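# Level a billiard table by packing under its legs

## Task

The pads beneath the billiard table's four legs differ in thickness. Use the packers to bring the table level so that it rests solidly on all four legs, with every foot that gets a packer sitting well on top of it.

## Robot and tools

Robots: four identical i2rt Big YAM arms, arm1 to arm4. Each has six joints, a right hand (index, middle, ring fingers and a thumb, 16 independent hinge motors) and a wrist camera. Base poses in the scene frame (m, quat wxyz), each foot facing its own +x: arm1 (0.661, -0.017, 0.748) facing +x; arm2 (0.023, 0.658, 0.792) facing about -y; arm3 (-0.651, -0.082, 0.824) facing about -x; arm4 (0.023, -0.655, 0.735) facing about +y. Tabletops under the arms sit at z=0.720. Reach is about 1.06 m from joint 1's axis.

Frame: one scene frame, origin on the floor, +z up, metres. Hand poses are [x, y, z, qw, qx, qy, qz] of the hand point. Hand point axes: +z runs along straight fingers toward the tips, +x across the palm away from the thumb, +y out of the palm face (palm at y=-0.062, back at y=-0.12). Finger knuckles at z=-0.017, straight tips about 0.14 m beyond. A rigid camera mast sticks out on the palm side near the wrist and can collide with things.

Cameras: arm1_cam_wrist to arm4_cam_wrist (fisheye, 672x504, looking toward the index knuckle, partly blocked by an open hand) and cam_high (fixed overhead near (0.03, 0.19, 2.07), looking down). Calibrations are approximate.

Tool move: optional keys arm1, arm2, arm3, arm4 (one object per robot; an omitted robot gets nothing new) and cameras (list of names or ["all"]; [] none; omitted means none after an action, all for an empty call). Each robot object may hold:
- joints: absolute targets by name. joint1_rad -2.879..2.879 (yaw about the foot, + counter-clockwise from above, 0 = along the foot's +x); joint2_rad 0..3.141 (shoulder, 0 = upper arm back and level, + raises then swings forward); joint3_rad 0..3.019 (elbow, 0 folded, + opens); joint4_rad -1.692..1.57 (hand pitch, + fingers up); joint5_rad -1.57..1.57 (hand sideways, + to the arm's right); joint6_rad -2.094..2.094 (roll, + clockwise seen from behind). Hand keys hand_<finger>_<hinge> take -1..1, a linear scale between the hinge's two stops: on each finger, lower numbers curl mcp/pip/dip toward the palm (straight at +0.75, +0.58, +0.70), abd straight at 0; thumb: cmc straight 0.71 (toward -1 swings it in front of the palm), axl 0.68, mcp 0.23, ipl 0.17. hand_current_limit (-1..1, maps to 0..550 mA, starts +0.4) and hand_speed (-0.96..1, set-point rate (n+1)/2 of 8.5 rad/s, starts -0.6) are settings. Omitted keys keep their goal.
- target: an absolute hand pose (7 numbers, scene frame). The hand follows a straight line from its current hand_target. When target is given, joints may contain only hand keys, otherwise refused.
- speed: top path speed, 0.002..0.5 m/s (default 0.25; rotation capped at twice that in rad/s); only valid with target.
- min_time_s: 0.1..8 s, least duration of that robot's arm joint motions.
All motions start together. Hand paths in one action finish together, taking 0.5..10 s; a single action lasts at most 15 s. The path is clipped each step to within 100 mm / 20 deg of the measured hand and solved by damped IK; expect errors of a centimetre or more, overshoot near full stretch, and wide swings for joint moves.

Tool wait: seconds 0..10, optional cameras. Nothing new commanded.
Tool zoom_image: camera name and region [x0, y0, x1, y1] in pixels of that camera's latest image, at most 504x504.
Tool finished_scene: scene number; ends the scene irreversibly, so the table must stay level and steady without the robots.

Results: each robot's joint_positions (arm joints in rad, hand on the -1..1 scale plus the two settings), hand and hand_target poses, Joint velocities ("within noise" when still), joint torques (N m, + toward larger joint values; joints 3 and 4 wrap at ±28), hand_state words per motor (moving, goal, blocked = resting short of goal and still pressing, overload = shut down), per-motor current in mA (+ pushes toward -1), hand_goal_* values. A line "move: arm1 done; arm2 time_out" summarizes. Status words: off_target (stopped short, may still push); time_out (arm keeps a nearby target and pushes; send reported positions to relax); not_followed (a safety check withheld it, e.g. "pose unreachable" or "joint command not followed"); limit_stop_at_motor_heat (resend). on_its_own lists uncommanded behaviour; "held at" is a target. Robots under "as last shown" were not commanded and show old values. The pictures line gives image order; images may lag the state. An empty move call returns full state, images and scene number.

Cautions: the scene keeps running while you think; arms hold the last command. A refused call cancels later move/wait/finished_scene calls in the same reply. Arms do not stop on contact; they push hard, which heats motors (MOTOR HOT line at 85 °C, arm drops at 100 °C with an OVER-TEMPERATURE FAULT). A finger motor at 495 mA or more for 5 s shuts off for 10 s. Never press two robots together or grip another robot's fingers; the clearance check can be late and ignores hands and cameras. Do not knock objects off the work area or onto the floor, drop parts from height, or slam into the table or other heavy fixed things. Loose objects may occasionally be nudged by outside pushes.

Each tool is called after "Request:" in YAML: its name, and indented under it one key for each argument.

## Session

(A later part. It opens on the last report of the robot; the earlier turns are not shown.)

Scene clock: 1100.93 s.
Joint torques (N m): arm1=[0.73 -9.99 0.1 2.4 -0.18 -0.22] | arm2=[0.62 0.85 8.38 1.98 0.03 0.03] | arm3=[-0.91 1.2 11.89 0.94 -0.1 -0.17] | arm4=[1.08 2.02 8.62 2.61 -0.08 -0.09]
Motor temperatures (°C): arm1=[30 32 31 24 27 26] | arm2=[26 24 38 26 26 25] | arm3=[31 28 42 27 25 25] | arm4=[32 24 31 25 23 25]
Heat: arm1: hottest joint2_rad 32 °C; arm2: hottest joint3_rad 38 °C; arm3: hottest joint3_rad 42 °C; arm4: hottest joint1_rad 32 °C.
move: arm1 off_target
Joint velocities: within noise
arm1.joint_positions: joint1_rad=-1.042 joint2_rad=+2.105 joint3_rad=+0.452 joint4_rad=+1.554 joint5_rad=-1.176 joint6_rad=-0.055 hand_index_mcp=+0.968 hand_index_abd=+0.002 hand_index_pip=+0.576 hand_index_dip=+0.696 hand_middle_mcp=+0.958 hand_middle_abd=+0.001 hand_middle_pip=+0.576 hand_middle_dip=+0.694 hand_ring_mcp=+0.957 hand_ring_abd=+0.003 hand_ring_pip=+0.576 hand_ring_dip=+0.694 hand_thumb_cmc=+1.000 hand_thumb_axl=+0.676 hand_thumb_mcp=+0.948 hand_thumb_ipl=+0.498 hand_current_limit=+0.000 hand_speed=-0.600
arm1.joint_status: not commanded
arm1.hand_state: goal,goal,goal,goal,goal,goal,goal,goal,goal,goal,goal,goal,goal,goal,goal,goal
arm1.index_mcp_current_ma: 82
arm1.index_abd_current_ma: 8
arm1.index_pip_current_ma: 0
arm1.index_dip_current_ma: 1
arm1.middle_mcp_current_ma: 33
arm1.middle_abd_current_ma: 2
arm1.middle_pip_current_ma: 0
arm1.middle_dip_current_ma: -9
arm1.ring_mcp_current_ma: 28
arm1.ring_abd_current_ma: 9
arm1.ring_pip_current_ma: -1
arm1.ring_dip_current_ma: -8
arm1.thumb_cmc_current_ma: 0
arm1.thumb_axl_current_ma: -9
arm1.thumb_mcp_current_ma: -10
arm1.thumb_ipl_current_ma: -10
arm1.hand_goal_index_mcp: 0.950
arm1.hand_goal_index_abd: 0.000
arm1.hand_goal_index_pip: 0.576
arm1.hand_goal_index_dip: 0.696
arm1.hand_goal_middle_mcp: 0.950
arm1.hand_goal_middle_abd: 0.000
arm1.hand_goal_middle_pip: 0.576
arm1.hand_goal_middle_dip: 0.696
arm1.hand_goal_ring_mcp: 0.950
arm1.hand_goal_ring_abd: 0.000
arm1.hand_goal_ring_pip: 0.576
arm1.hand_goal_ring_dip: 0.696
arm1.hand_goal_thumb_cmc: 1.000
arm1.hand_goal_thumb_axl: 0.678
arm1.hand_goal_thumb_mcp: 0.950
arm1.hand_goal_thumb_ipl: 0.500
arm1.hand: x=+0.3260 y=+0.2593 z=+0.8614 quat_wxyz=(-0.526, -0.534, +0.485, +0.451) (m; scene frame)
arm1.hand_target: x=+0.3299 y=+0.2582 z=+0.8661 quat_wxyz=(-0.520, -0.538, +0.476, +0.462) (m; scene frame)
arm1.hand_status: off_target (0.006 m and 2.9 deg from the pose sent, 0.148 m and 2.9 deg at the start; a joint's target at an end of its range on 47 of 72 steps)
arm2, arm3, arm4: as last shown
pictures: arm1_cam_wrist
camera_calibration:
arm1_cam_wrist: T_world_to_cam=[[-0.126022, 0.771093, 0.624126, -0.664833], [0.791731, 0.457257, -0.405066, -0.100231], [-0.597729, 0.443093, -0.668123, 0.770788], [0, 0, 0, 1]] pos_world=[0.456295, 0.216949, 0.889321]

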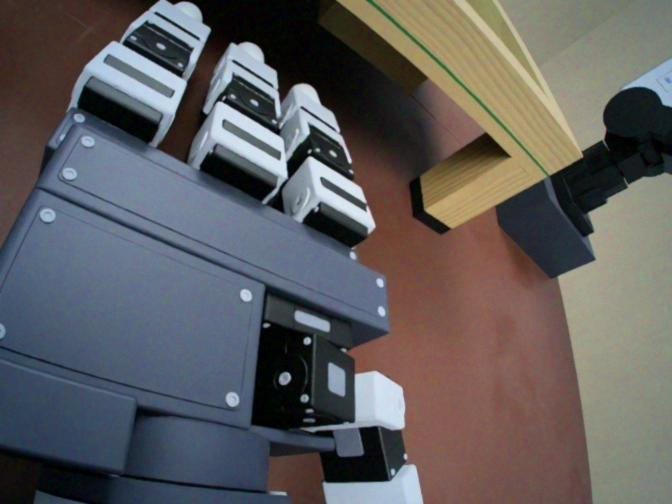

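Request:
move:
  arm1: {"target": [0.34, 0.175, 0.866, 0.5275, 0.5276, -0.4709, -0.4709], "speed": 0.1, "joints": {"hand_index_mcp": 0.9, "hand_middle_mcp": 0.9, "hand_ring_mcp": 0.9}}
  cameras: ["arm1_cam_wrist"]

Request:
zoom_image:
  camera: "arm1_cam_wrist"
  region: [120, 0, 440, 240]

Scene clock: 1122.40 s.
Joint torques (N m): arm1=[2.2 -8.18 -0.7 2.47 -0.08 -0.26] | arm2=[0.38 0.97 8.39 1.99 0.02 0.03] | arm3=[-0.97 1.08 11.95 0.92 -0.09 -0.16] | arm4=[1.14 2.02 8.64 2.59 -0.08 -0.09]
Motor temperatures (°C): arm1=[30 33 30 24 27 26] | arm2=[26 24 38 26 26 25] | arm3=[31 28 42 27 25 25] | arm4=[32 24 31 25 23 25]
Heat: arm1: hottest joint2_rad 33 °C; arm2: hottest joint3_rad 38 °C; arm3: hottest joint3_rad 42 °C; arm4: hottest joint1_rad 32 °C.
move: arm1 off_target
Joint velocities: within noise
arm1.joint_positions: joint1_rad=-0.961 joint2_rad=+2.042 joint3_rad=+0.250 joint4_rad=+1.554 joint5_rad=-1.103 joint6_rad=-0.180 hand_index_mcp=+0.918 hand_index_abd=+0.002 hand_index_pip=+0.576 hand_index_dip=+0.696 hand_middle_mcp=+0.920 hand_middle_abd=+0.001 hand_middle_pip=+0.576 hand_middle_dip=+0.694 hand_ring_mcp=+0.918 hand_ring_abd=+0.003 hand_ring_pip=+0.576 hand_ring_dip=+0.694 hand_thumb_cmc=+1.000 hand_thumb_axl=+0.676 hand_thumb_mcp=+0.948 hand_thumb_ipl=+0.498 hand_current_limit=+0.000 hand_speed=-0.600
arm1.joint_status: hand_middle_mcp off_target (ended at +0.920, target +0.900); the others done
arm1.hand_state: goal,goal,goal,goal,blocked,goal,goal,goal,goal,goal,goal,goal,goal,goal,goal,goal
arm1.index_mcp_current_ma: 81
arm1.index_abd_current_ma: 8
arm1.index_pip_current_ma: 0
arm1.index_dip_current_ma: 1
arm1.middle_mcp_current_ma: 93
arm1.middle_abd_current_ma: 2
arm1.middle_pip_current_ma: 0
arm1.middle_dip_current_ma: -9
arm1.ring_mcp_current_ma: 82
arm1.ring_abd_current_ma: 9
arm1.ring_pip_current_ma: 0
arm1.ring_dip_current_ma: -8
arm1.thumb_cmc_current_ma: 0
arm1.thumb_axl_current_ma: -9
arm1.thumb_mcp_current_ma: -10
arm1.thumb_ipl_current_ma: -10
arm1.hand_goal_index_mcp: 0.900
arm1.hand_goal_index_abd: 0.000
arm1.hand_goal_index_pip: 0.576
arm1.hand_goal_index_dip: 0.696
arm1.hand_goal_middle_mcp: 0.900
arm1.hand_goal_middle_abd: 0.000
arm1.hand_goal_middle_pip: 0.576
arm1.hand_goal_middle_dip: 0.696
arm1.hand_goal_ring_mcp: 0.900
arm1.hand_goal_ring_abd: 0.000
arm1.hand_goal_ring_pip: 0.576
arm1.hand_goal_ring_dip: 0.696
arm1.hand_goal_thumb_cmc: 1.000
arm1.hand_goal_thumb_axl: 0.678
arm1.hand_goal_thumb_mcp: 0.950
arm1.hand_goal_thumb_ipl: 0.500
arm1.hand: x=+0.3408 y=+0.1808 z=+0.8617 quat_wxyz=(-0.510, -0.557, +0.494, +0.430) (m; scene frame)
arm1.hand_target: x=+0.3400 y=+0.1753 z=+0.8663 quat_wxyz=(-0.507, -0.563, +0.483, +0.439) (m; scene frame)
arm1.hand_status: off_target (0.007 m and 6.6 deg from the pose sent, 0.086 m and 2.9 deg at the start; a joint's target at an end of its range on 48 of 48 steps)
arm2, arm3, arm4: as last shown
pictures: arm1_cam_wrist
camera_calibration:
arm1_cam_wrist: T_world_to_cam=[[-0.182772, 0.761039, 0.622426, -0.58003], [0.808372, 0.476662, -0.34544, -0.136462], [-0.55958, 0.440015, -0.702323, 0.831568], [0, 0, 0, 1]] pos_world=[0.469627, 0.14057, 0.897916]

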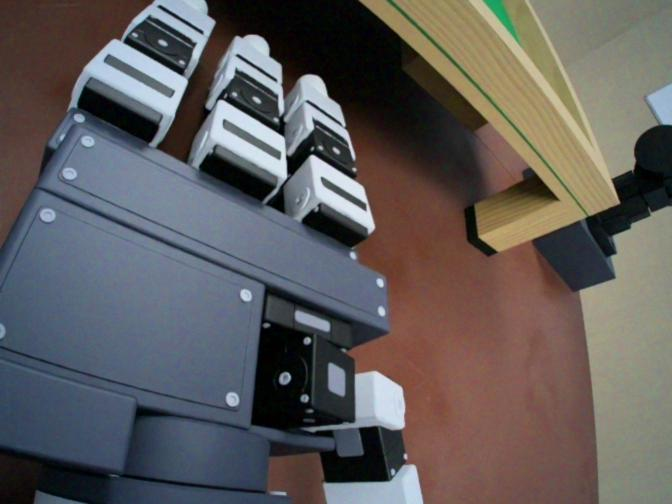

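Scaled by 1.575 from the camera's 672x504 image, which has a finer 960x720 frame.

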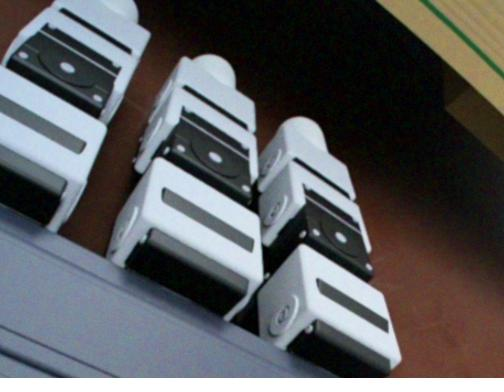

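Request:
move:
  arm1: {"target": [0.156, 0.155, 0.861, 0.5275, 0.5276, -0.4709, -0.4709], "speed": 0.1}
  cameras: ["arm1_cam_wrist"]

Request:
zoom_image:
  camera: "arm1_cam_wrist"
  region: [60, 0, 460, 300]

Scene clock: 1134.80 s.
Joint torques (N m): arm1=[1.61 -9.88 2.59 1.98 0.21 0.04] | arm2=[0.44 0.91 8.4 1.99 0.03 0.03] | arm3=[-1.03 1.26 11.88 0.98 -0.09 -0.15] | arm4=[1.08 2.02 8.64 2.61 -0.08 -0.09]
Motor temperatures (°C): arm1=[30 32 29 24 27 26] | arm2=[26 24 38 26 26 25] | arm3=[31 28 42 27 25 25] | arm4=[32 24 31 25 23 25]
Heat: arm1: hottest joint2_rad 32 °C; arm2: hottest joint3_rad 38 °C; arm3: hottest joint3_rad 42 °C; arm4: hottest joint1_rad 32 °C.
move: arm1 done
Joint velocities: within noise
arm1.joint_positions: joint1_rad=-0.473 joint2_rad=+2.135 joint3_rad=+0.594 joint4_rad=+1.554 joint5_rad=-0.592 joint6_rad=-0.004 hand_index_mcp=+0.918 hand_index_abd=+0.002 hand_index_pip=+0.576 hand_index_dip=+0.696 hand_middle_mcp=+0.920 hand_middle_abd=+0.001 hand_middle_pip=+0.576 hand_middle_dip=+0.694 hand_ring_mcp=+0.918 hand_ring_abd=+0.003 hand_ring_pip=+0.576 hand_ring_dip=+0.694 hand_thumb_cmc=+1.000 hand_thumb_axl=+0.676 hand_thumb_mcp=+0.948 hand_thumb_ipl=+0.498 hand_current_limit=+0.000 hand_speed=-0.600
arm1.joint_status: not commanded
arm1.hand_state: goal,goal,goal,goal,blocked,goal,goal,goal,goal,goal,goal,goal,goal,goal,goal,goal
arm1.index_mcp_current_ma: 81
arm1.index_abd_current_ma: 8
arm1.index_pip_current_ma: 0
arm1.index_dip_current_ma: 1
arm1.middle_mcp_current_ma: 93
arm1.middle_abd_current_ma: 2
arm1.middle_pip_current_ma: 0
arm1.middle_dip_current_ma: -9
arm1.ring_mcp_current_ma: 82
arm1.ring_abd_current_ma: 9
arm1.ring_pip_current_ma: 0
arm1.ring_dip_current_ma: -8
arm1.thumb_cmc_current_ma: 0
arm1.thumb_axl_current_ma: -9
arm1.thumb_mcp_current_ma: -10
arm1.thumb_ipl_current_ma: -10
arm1.hand_goal_index_mcp: 0.900
arm1.hand_goal_index_abd: 0.000
arm1.hand_goal_index_pip: 0.576
arm1.hand_goal_index_dip: 0.696
arm1.hand_goal_middle_mcp: 0.900
arm1.hand_goal_middle_abd: 0.000
arm1.hand_goal_middle_pip: 0.576
arm1.hand_goal_middle_dip: 0.696
arm1.hand_goal_ring_mcp: 0.900
arm1.hand_goal_ring_abd: 0.000
arm1.hand_goal_ring_pip: 0.576
arm1.hand_goal_ring_dip: 0.696
arm1.hand_goal_thumb_cmc: 1.000
arm1.hand_goal_thumb_axl: 0.678
arm1.hand_goal_thumb_mcp: 0.950
arm1.hand_goal_thumb_ipl: 0.500
arm1.hand: x=+0.1615 y=+0.1555 z=+0.8697 quat_wxyz=(-0.524, -0.529, +0.465, +0.479) (m; scene frame)
arm1.hand_target: x=+0.1563 y=+0.1548 z=+0.8610 quat_wxyz=(-0.527, -0.528, +0.471, +0.471) (m; scene frame)
arm1.hand_status: done (0.010 m and 1.3 deg from the pose sent, 0.187 m and 6.6 deg at the start; a joint's target at an end of its range on 50 of 75 steps)
arm2, arm3, arm4: as last shown
pictures: arm1_cam_wrist
camera_calibration:
arm1_cam_wrist: T_world_to_cam=[[-0.0789076, 0.74608, 0.661164, -0.646621], [0.776189, 0.46216, -0.428882, 0.103339], [-0.625543, 0.479346, -0.615567, 0.677213], [0, 0, 0, 1]] pos_world=[0.292392, 0.110053, 0.888712]

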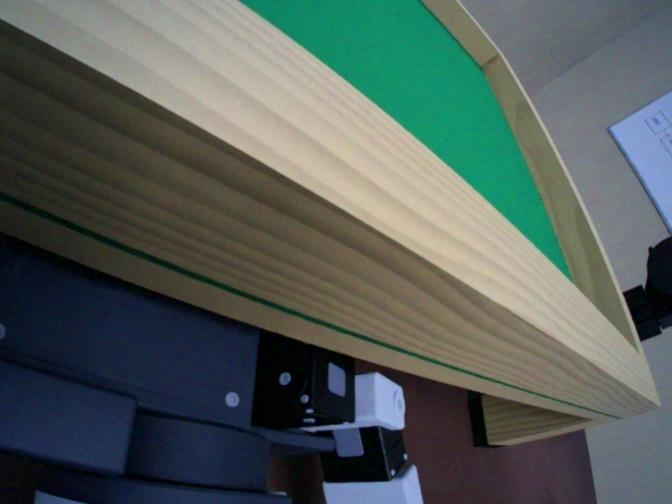

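Scaled by 1.260 from the camera's 672x504 image, which has a finer 960x720 frame.

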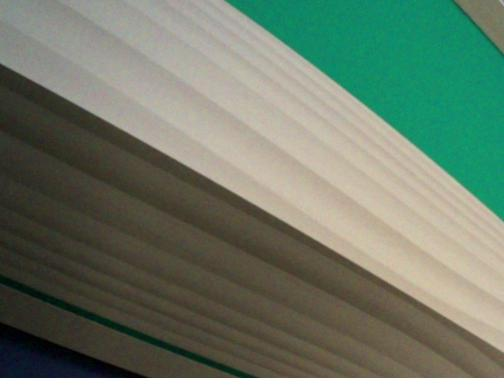

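Request:
move:
  arm4: {"joints": {"joint1_rad": -1.72, "joint5_rad": -0.3, "joint6_rad": -1.78, "hand_thumb_mcp": 0.95, "hand_thumb_ipl": 0.5, "hand_thumb_cmc": 1.0, "hand_ring_mcp": 0.85, "hand_ring_pip": 0.1, "hand_ring_dip": 0.3, "hand_index_abd": -0.1, "hand_middle_abd": 0.1, "hand_current_limit": 0.0}, "min_time_s": 4}

Request:
move:
  arm4: {"joints": {"joint2_rad": 0.8, "joint3_rad": 0.75, "joint4_rad": -1.3}, "min_time_s": 3}
  cameras: ["arm4_cam_wrist", "cam_high"]

Scene clock: 1160.10 s.
Joint torques (N m): arm1=[1.55 -9.88 2.61 1.98 0.21 0.06] | arm2=[0.44 0.97 8.34 1.99 0.03 0.03] | arm3=[-1.08 1.32 11.93 1.07 -0.1 -0.15] | arm4=[1.14 2.02 8.59 2.58 -0.27 0.1]
Motor temperatures (°C): arm1=[30 32 29 24 27 26] | arm2=[26 24 38 26 26 25] | arm3=[31 28 42 27 25 25] | arm4=[32 24 31 25 23 25]
Heat: arm1: hottest joint2_rad 32 °C; arm2: hottest joint3_rad 38 °C; arm3: hottest joint3_rad 42 °C; arm4: hottest joint1_rad 32 °C.
move: arm4 time_out
Joint velocities: within noise
arm1, arm2, arm3: as last shown
arm1.joint_positions: joint1_rad=-0.473 joint2_rad=+2.135 joint3_rad=+0.594 joint4_rad=+1.554 joint5_rad=-0.592 joint6_rad=-0.003 hand_index_mcp=+0.918 hand_index_abd=+0.002 hand_index_pip=+0.576 hand_index_dip=+0.696 hand_middle_mcp=+0.920 hand_middle_abd=+0.001 hand_middle_pip=+0.576 hand_middle_dip=+0.694 hand_ring_mcp=+0.918 hand_ring_abd=+0.003 hand_ring_pip=+0.576 hand_ring_dip=+0.694 hand_thumb_cmc=+1.000 hand_thumb_axl=+0.676 hand_thumb_mcp=+0.948 hand_thumb_ipl=+0.498 hand_current_limit=+0.000 hand_speed=-0.600
arm1.hand: x=+0.1615 y=+0.1555 z=+0.8697 quat_wxyz=(-0.524, -0.528, +0.465, +0.479) (m; scene frame)
arm4.joint_positions: joint1_rad=-1.244 joint2_rad=+0.637 joint3_rad=+1.519 joint4_rad=-1.366 joint5_rad=-0.230 joint6_rad=-0.911 hand_index_mcp=+0.760 hand_index_abd=-0.090 hand_index_pip=+0.577 hand_index_dip=+0.696 hand_middle_mcp=+0.760 hand_middle_abd=+0.095 hand_middle_pip=+0.577 hand_middle_dip=+0.696 hand_ring_mcp=+0.856 hand_ring_abd=+0.000 hand_ring_pip=+0.107 hand_ring_dip=+0.303 hand_thumb_cmc=+1.000 hand_thumb_axl=+0.676 hand_thumb_mcp=+0.949 hand_thumb_ipl=+0.498 hand_current_limit=+0.000 hand_speed=-0.600
arm4.joint_status: joint1_rad time_out (moved -1.228 of -1.704); joint5_rad time_out (moved -0.177 of -0.247); joint6_rad time_out (moved -2.030 of -2.899); the others done
arm4.hand_state: goal,goal,goal,goal,goal,goal,goal,goal,goal,goal,goal,goal,goal,goal,goal,goal
arm4.index_mcp_current_ma: 28
arm4.index_abd_current_ma: 37
arm4.index_pip_current_ma: 3
arm4.index_dip_current_ma: 0
arm4.middle_mcp_current_ma: 27
arm4.middle_abd_current_ma: -16
arm4.middle_pip_current_ma: 3
arm4.middle_dip_current_ma: 0
arm4.ring_mcp_current_ma: 27
arm4.ring_abd_current_ma: 1
arm4.ring_pip_current_ma: 28
arm4.ring_dip_current_ma: 13
arm4.thumb_cmc_current_ma: -1
arm4.thumb_axl_current_ma: -8
arm4.thumb_mcp_current_ma: -5
arm4.thumb_ipl_current_ma: -8
arm4.hand_goal_index_mcp: 0.754
arm4.hand_goal_index_abd: -0.100
arm4.hand_goal_index_pip: 0.576
arm4.hand_goal_index_dip: 0.696
arm4.hand_goal_middle_mcp: 0.754
arm4.hand_goal_middle_abd: 0.100
arm4.hand_goal_middle_pip: 0.576
arm4.hand_goal_middle_dip: 0.696
arm4.hand_goal_ring_mcp: 0.850
arm4.hand_goal_ring_abd: 0.000
arm4.hand_goal_ring_pip: 0.100
arm4.hand_goal_ring_dip: 0.300
arm4.hand_goal_thumb_cmc: 1.000
arm4.hand_goal_thumb_axl: 0.678
arm4.hand_goal_thumb_mcp: 0.950
arm4.hand_goal_thumb_ipl: 0.500
arm4.on_its_own: joint1_rad is held at -1.228, not at your -1.720, since a time_out; joint5_rad is held at -0.230, not at your -0.300, since a time_out; joint6_rad is held at -0.904, not at your -1.780, since a time_out
arm4.hand: x=+0.2113 y=-0.4837 z=+1.3950 quat_wxyz=(+0.397, +0.062, +0.850, +0.340) (m; scene frame)
arm4.hand_target: x=+0.2048 y=-0.4827 z=+1.4035 quat_wxyz=(+0.401, +0.057, +0.846, +0.348) (m; scene frame)
arm4.hand_status: not commanded
pictures: none
joint command not followed: on one or more control steps a check withheld the commanded joint targets of the arm4 arm, and it was not sent them on those steps.
cause: the commanded joint targets, or the way to them, would bring two parts of the arm too close to each other (its hand and another part of the arm, 14 mm apart when it was first held).

not run: a stop came earlier in this reply.

Request:
move:
  arm4: {"joints": {"joint1_rad": -1.72, "joint2_rad": 0.8, "joint3_rad": 0.75, "joint4_rad": -1.2, "joint5_rad": -0.2, "joint6_rad": -0.6}, "min_time_s": 4}

Request:
move:
  arm4: {"joints": {"joint6_rad": -1.75, "joint5_rad": -0.3}, "min_time_s": 3}
  cameras: ["arm4_cam_wrist", "cam_high"]

Scene clock: 1168.90 s.
Joint torques (N m): arm1=[1.55 -9.82 2.61 1.98 0.21 0.06] | arm2=[0.62 0.97 8.38 2 0.03 0.03] | arm3=[-0.79 0.97 11.88 0.96 -0.1 -0.14] | arm4=[-1.55 -2.08 8.17 1.69 -0.25 0.07]
Motor temperatures (°C): arm1=[30 32 29 24 27 26] | arm2=[26 24 38 26 26 25] | arm3=[31 28 42 27 25 25] | arm4=[31 24 31 25 23 25]
Heat: arm1: hottest joint2_rad 32 °C; arm2: hottest joint3_rad 38 °C; arm3: hottest joint3_rad 42 °C; arm4: hottest joint1_rad 31 °C.
move: arm4 done
Joint velocities: within noise
arm1, arm2, arm3: as last shown
arm4.joint_positions: joint1_rad=-1.704 joint2_rad=+0.788 joint3_rad=+0.765 joint4_rad=-1.215 joint5_rad=-0.203 joint6_rad=-0.608 hand_index_mcp=+0.760 hand_index_abd=-0.090 hand_index_pip=+0.577 hand_index_dip=+0.696 hand_middle_mcp=+0.760 hand_middle_abd=+0.095 hand_middle_pip=+0.577 hand_middle_dip=+0.696 hand_ring_mcp=+0.856 hand_ring_abd=+0.000 hand_ring_pip=+0.107 hand_ring_dip=+0.303 hand_thumb_cmc=+1.000 hand_thumb_axl=+0.676 hand_thumb_mcp=+0.949 hand_thumb_ipl=+0.498 hand_current_limit=+0.000 hand_speed=-0.600
arm4.joint_status: all done
arm4.hand_state: goal,goal,goal,goal,goal,goal,goal,goal,goal,goal,goal,goal,goal,goal,goal,goal
arm4.index_mcp_current_ma: 28
arm4.index_abd_current_ma: 36
arm4.index_pip_current_ma: 3
arm4.index_dip_current_ma: 0
arm4.middle_mcp_current_ma: 27
arm4.middle_abd_current_ma: -16
arm4.middle_pip_current_ma: 3
arm4.middle_dip_current_ma: 0
arm4.ring_mcp_current_ma: 27
arm4.ring_abd_current_ma: 1
arm4.ring_pip_current_ma: 28
arm4.ring_dip_current_ma: 13
arm4.thumb_cmc_current_ma: -1
arm4.thumb_axl_current_ma: -8
arm4.thumb_mcp_current_ma: -5
arm4.thumb_ipl_current_ma: -8
arm4.hand_goal_index_mcp: 0.754
arm4.hand_goal_index_abd: -0.100
arm4.hand_goal_index_pip: 0.576
arm4.hand_goal_index_dip: 0.696
arm4.hand_goal_middle_mcp: 0.754
arm4.hand_goal_middle_abd: 0.100
arm4.hand_goal_middle_pip: 0.576
arm4.hand_goal_middle_dip: 0.696
arm4.hand_goal_ring_mcp: 0.850
arm4.hand_goal_ring_abd: 0.000
arm4.hand_goal_ring_pip: 0.100
arm4.hand_goal_ring_dip: 0.300
arm4.hand_goal_thumb_cmc: 1.000
arm4.hand_goal_thumb_axl: 0.678
arm4.hand_goal_thumb_mcp: 0.950
arm4.hand_goal_thumb_ipl: 0.500
arm4.hand: x=+0.3681 y=-0.6203 z=+0.9752 quat_wxyz=(+0.106, +0.476, +0.858, +0.160) (m; scene frame)
arm4.hand_target: x=+0.3697 y=-0.6270 z=+0.9654 quat_wxyz=(+0.102, +0.488, +0.853, +0.156) (m; scene frame)
arm4.hand_status: not commanded
pictures: none

Scene clock: 1174.70 s.
Joint torques (N m): arm1=[1.49 -9.82 2.61 1.98 0.21 0.06] | arm2=[0.44 0.91 8.39 1.98 0.03 0.04] | arm3=[-0.67 1.14 11.84 1.02 -0.08 -0.16] | arm4=[-1.55 -2.08 8.2 1.66 -0.4 0.09]
Motor temperatures (°C): arm1=[30 32 29 24 27 26] | arm2=[26 24 38 26 26 25] | arm3=[31 28 42 27 25 25] | arm4=[31 24 31 25 23 25]
Heat: arm1: hottest joint2_rad 32 °C; arm2: hottest joint3_rad 38 °C; arm3: hottest joint3_rad 42 °C; arm4: hottest joint1_rad 31 °C.
move: arm4 time_out
Joint velocities: within noise
arm1, arm3: as last shown
arm2.joint_positions: joint1_rad=-1.392 joint2_rad=+0.629 joint3_rad=+1.352 joint4_rad=-1.444 joint5_rad=-0.034 joint6_rad=+1.107 hand_index_mcp=+0.755 hand_index_abd=+0.000 hand_index_pip=+0.577 hand_index_dip=+0.696 hand_middle_mcp=+0.755 hand_middle_abd=+0.000 hand_middle_pip=+0.577 hand_middle_dip=+0.696 hand_ring_mcp=+0.755 hand_ring_abd=+0.000 hand_ring_pip=+0.577 hand_ring_dip=+0.696 hand_thumb_cmc=+0.714 hand_thumb_axl=+0.677 hand_thumb_mcp=+0.225 hand_thumb_ipl=+0.168 hand_current_limit=+0.400 hand_speed=-0.600
arm2.joint_status: not commanded
arm2.hand_state: goal,goal,goal,goal,goal,goal,goal,goal,goal,goal,goal,goal,goal,goal,goal,goal
arm2.index_mcp_current_ma: 2
arm2.index_abd_current_ma: 0
arm2.index_pip_current_ma: 2
arm2.index_dip_current_ma: 0
arm2.middle_mcp_current_ma: 2
arm2.middle_abd_current_ma: 0
arm2.middle_pip_current_ma: 2
arm2.middle_dip_current_ma: 0
arm2.ring_mcp_current_ma: 2
arm2.ring_abd_current_ma: 0
arm2.ring_pip_current_ma: 2
arm2.ring_dip_current_ma: 0
arm2.thumb_cmc_current_ma: 1
arm2.thumb_axl_current_ma: -2
arm2.thumb_mcp_current_ma: -3
arm2.thumb_ipl_current_ma: -1
arm2.hand_goal_index_mcp: 0.754
arm2.hand_goal_index_abd: 0.000
arm2.hand_goal_index_pip: 0.576
arm2.hand_goal_index_dip: 0.696
arm2.hand_goal_middle_mcp: 0.754
arm2.hand_goal_middle_abd: 0.000
arm2.hand_goal_middle_pip: 0.576
arm2.hand_goal_middle_dip: 0.696
arm2.hand_goal_ring_mcp: 0.754
arm2.hand_goal_ring_abd: 0.000
arm2.hand_goal_ring_pip: 0.576
arm2.hand_goal_ring_dip: 0.696
arm2.hand_goal_thumb_cmc: 0.714
arm2.hand_goal_thumb_axl: 0.678
arm2.hand_goal_thumb_mcp: 0.226
arm2.hand_goal_thumb_ipl: 0.168
arm2.hand: x=-0.2326 y=+0.7017 z=+1.2986 quat_wxyz=(+0.407, +0.285, -0.867, -0.044) (m; scene frame)
arm2.hand_target: x=-0.2310 y=+0.7040 z=+1.3114 quat_wxyz=(+0.420, +0.280, -0.862, -0.048) (m; scene frame)
arm2.hand_status: not commanded
arm4.joint_positions: joint1_rad=-1.704 joint2_rad=+0.788 joint3_rad=+0.765 joint4_rad=-1.215 joint5_rad=-0.237 joint6_rad=-1.009 hand_index_mcp=+0.760 hand_index_abd=-0.090 hand_index_pip=+0.577 hand_index_dip=+0.696 hand_middle_mcp=+0.760 hand_middle_abd=+0.095 hand_middle_pip=+0.577 hand_middle_dip=+0.696 hand_ring_mcp=+0.856 hand_ring_abd=+0.000 hand_ring_pip=+0.107 hand_ring_dip=+0.303 hand_thumb_cmc=+1.000 hand_thumb_axl=+0.676 hand_thumb_mcp=+0.949 hand_thumb_ipl=+0.498 hand_current_limit=+0.000 hand_speed=-0.600
arm4.joint_status: joint5_rad time_out (moved -0.035 of -0.097); joint6_rad time_out (moved -0.401 of -1.142)
arm4.hand_state: goal,goal,goal,goal,goal,goal,goal,goal,goal,goal,goal,goal,goal,goal,goal,goal
arm4.index_mcp_current_ma: 28
arm4.index_abd_current_ma: 36
arm4.index_pip_current_ma: 3
arm4.index_dip_current_ma: 0
arm4.middle_mcp_current_ma: 27
arm4.middle_abd_current_ma: -16
arm4.middle_pip_current_ma: 3
arm4.middle_dip_current_ma: 0
arm4.ring_mcp_current_ma: 27
arm4.ring_abd_current_ma: 1
arm4.ring_pip_current_ma: 28
arm4.ring_dip_current_ma: 13
arm4.thumb_cmc_current_ma: -1
arm4.thumb_axl_current_ma: -8
arm4.thumb_mcp_current_ma: -5
arm4.thumb_ipl_current_ma: -8
arm4.hand_goal_index_mcp: 0.754
arm4.hand_goal_index_abd: -0.100
arm4.hand_goal_index_pip: 0.576
arm4.hand_goal_index_dip: 0.696
arm4.hand_goal_middle_mcp: 0.754
arm4.hand_goal_middle_abd: 0.100
arm4.hand_goal_middle_pip: 0.576
arm4.hand_goal_middle_dip: 0.696
arm4.hand_goal_ring_mcp: 0.850
arm4.hand_goal_ring_abd: 0.000
arm4.hand_goal_ring_pip: 0.100
arm4.hand_goal_ring_dip: 0.300
arm4.hand_goal_thumb_cmc: 1.000
arm4.hand_goal_thumb_axl: 0.678
arm4.hand_goal_thumb_mcp: 0.950
arm4.hand_goal_thumb_ipl: 0.500
arm4.on_its_own: joint5_rad is held at -0.236, not at your -0.300, since a time_out; joint6_rad is held at -1.001, not at your -1.750, since a time_out
arm4.hand: x=+0.3508 y=-0.5840 z=+0.9782 quat_wxyz=(+0.132, +0.293, +0.935, +0.153) (m; scene frame)
arm4.hand_target: x=+0.3532 y=-0.5899 z=+0.9687 quat_wxyz=(+0.127, +0.305, +0.932, +0.150) (m; scene frame)
arm4.hand_status: not commanded
pictures: arm4_cam_wrist, cam_high
joint command not followed: on one or more control steps a check withheld the commanded joint targets of the arm4 arm, and it was not sent them on those steps.
cause: the commanded joint targets, or the way to them, would bring two parts of the arm too close to each other (its hand and another part of the arm, 8 mm apart when it was first held).
camera_calibration:
arm4_cam_wrist: T_world_to_cam=[[0.953543, 0.0254153, 0.300184, -0.573519], [-0.17873, -0.754399, 0.631615, -1.0584], [0.242511, -0.655923, -0.71481, 0.348746], [0, 0, 0, 1]] pos_world=[0.273132, -0.555128, 1.08995]

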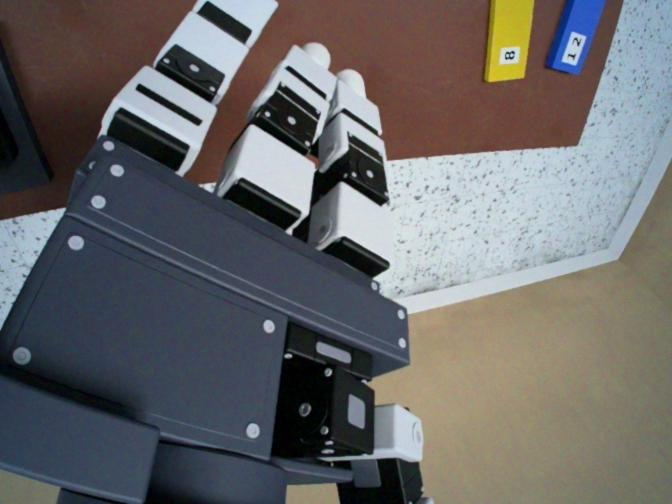

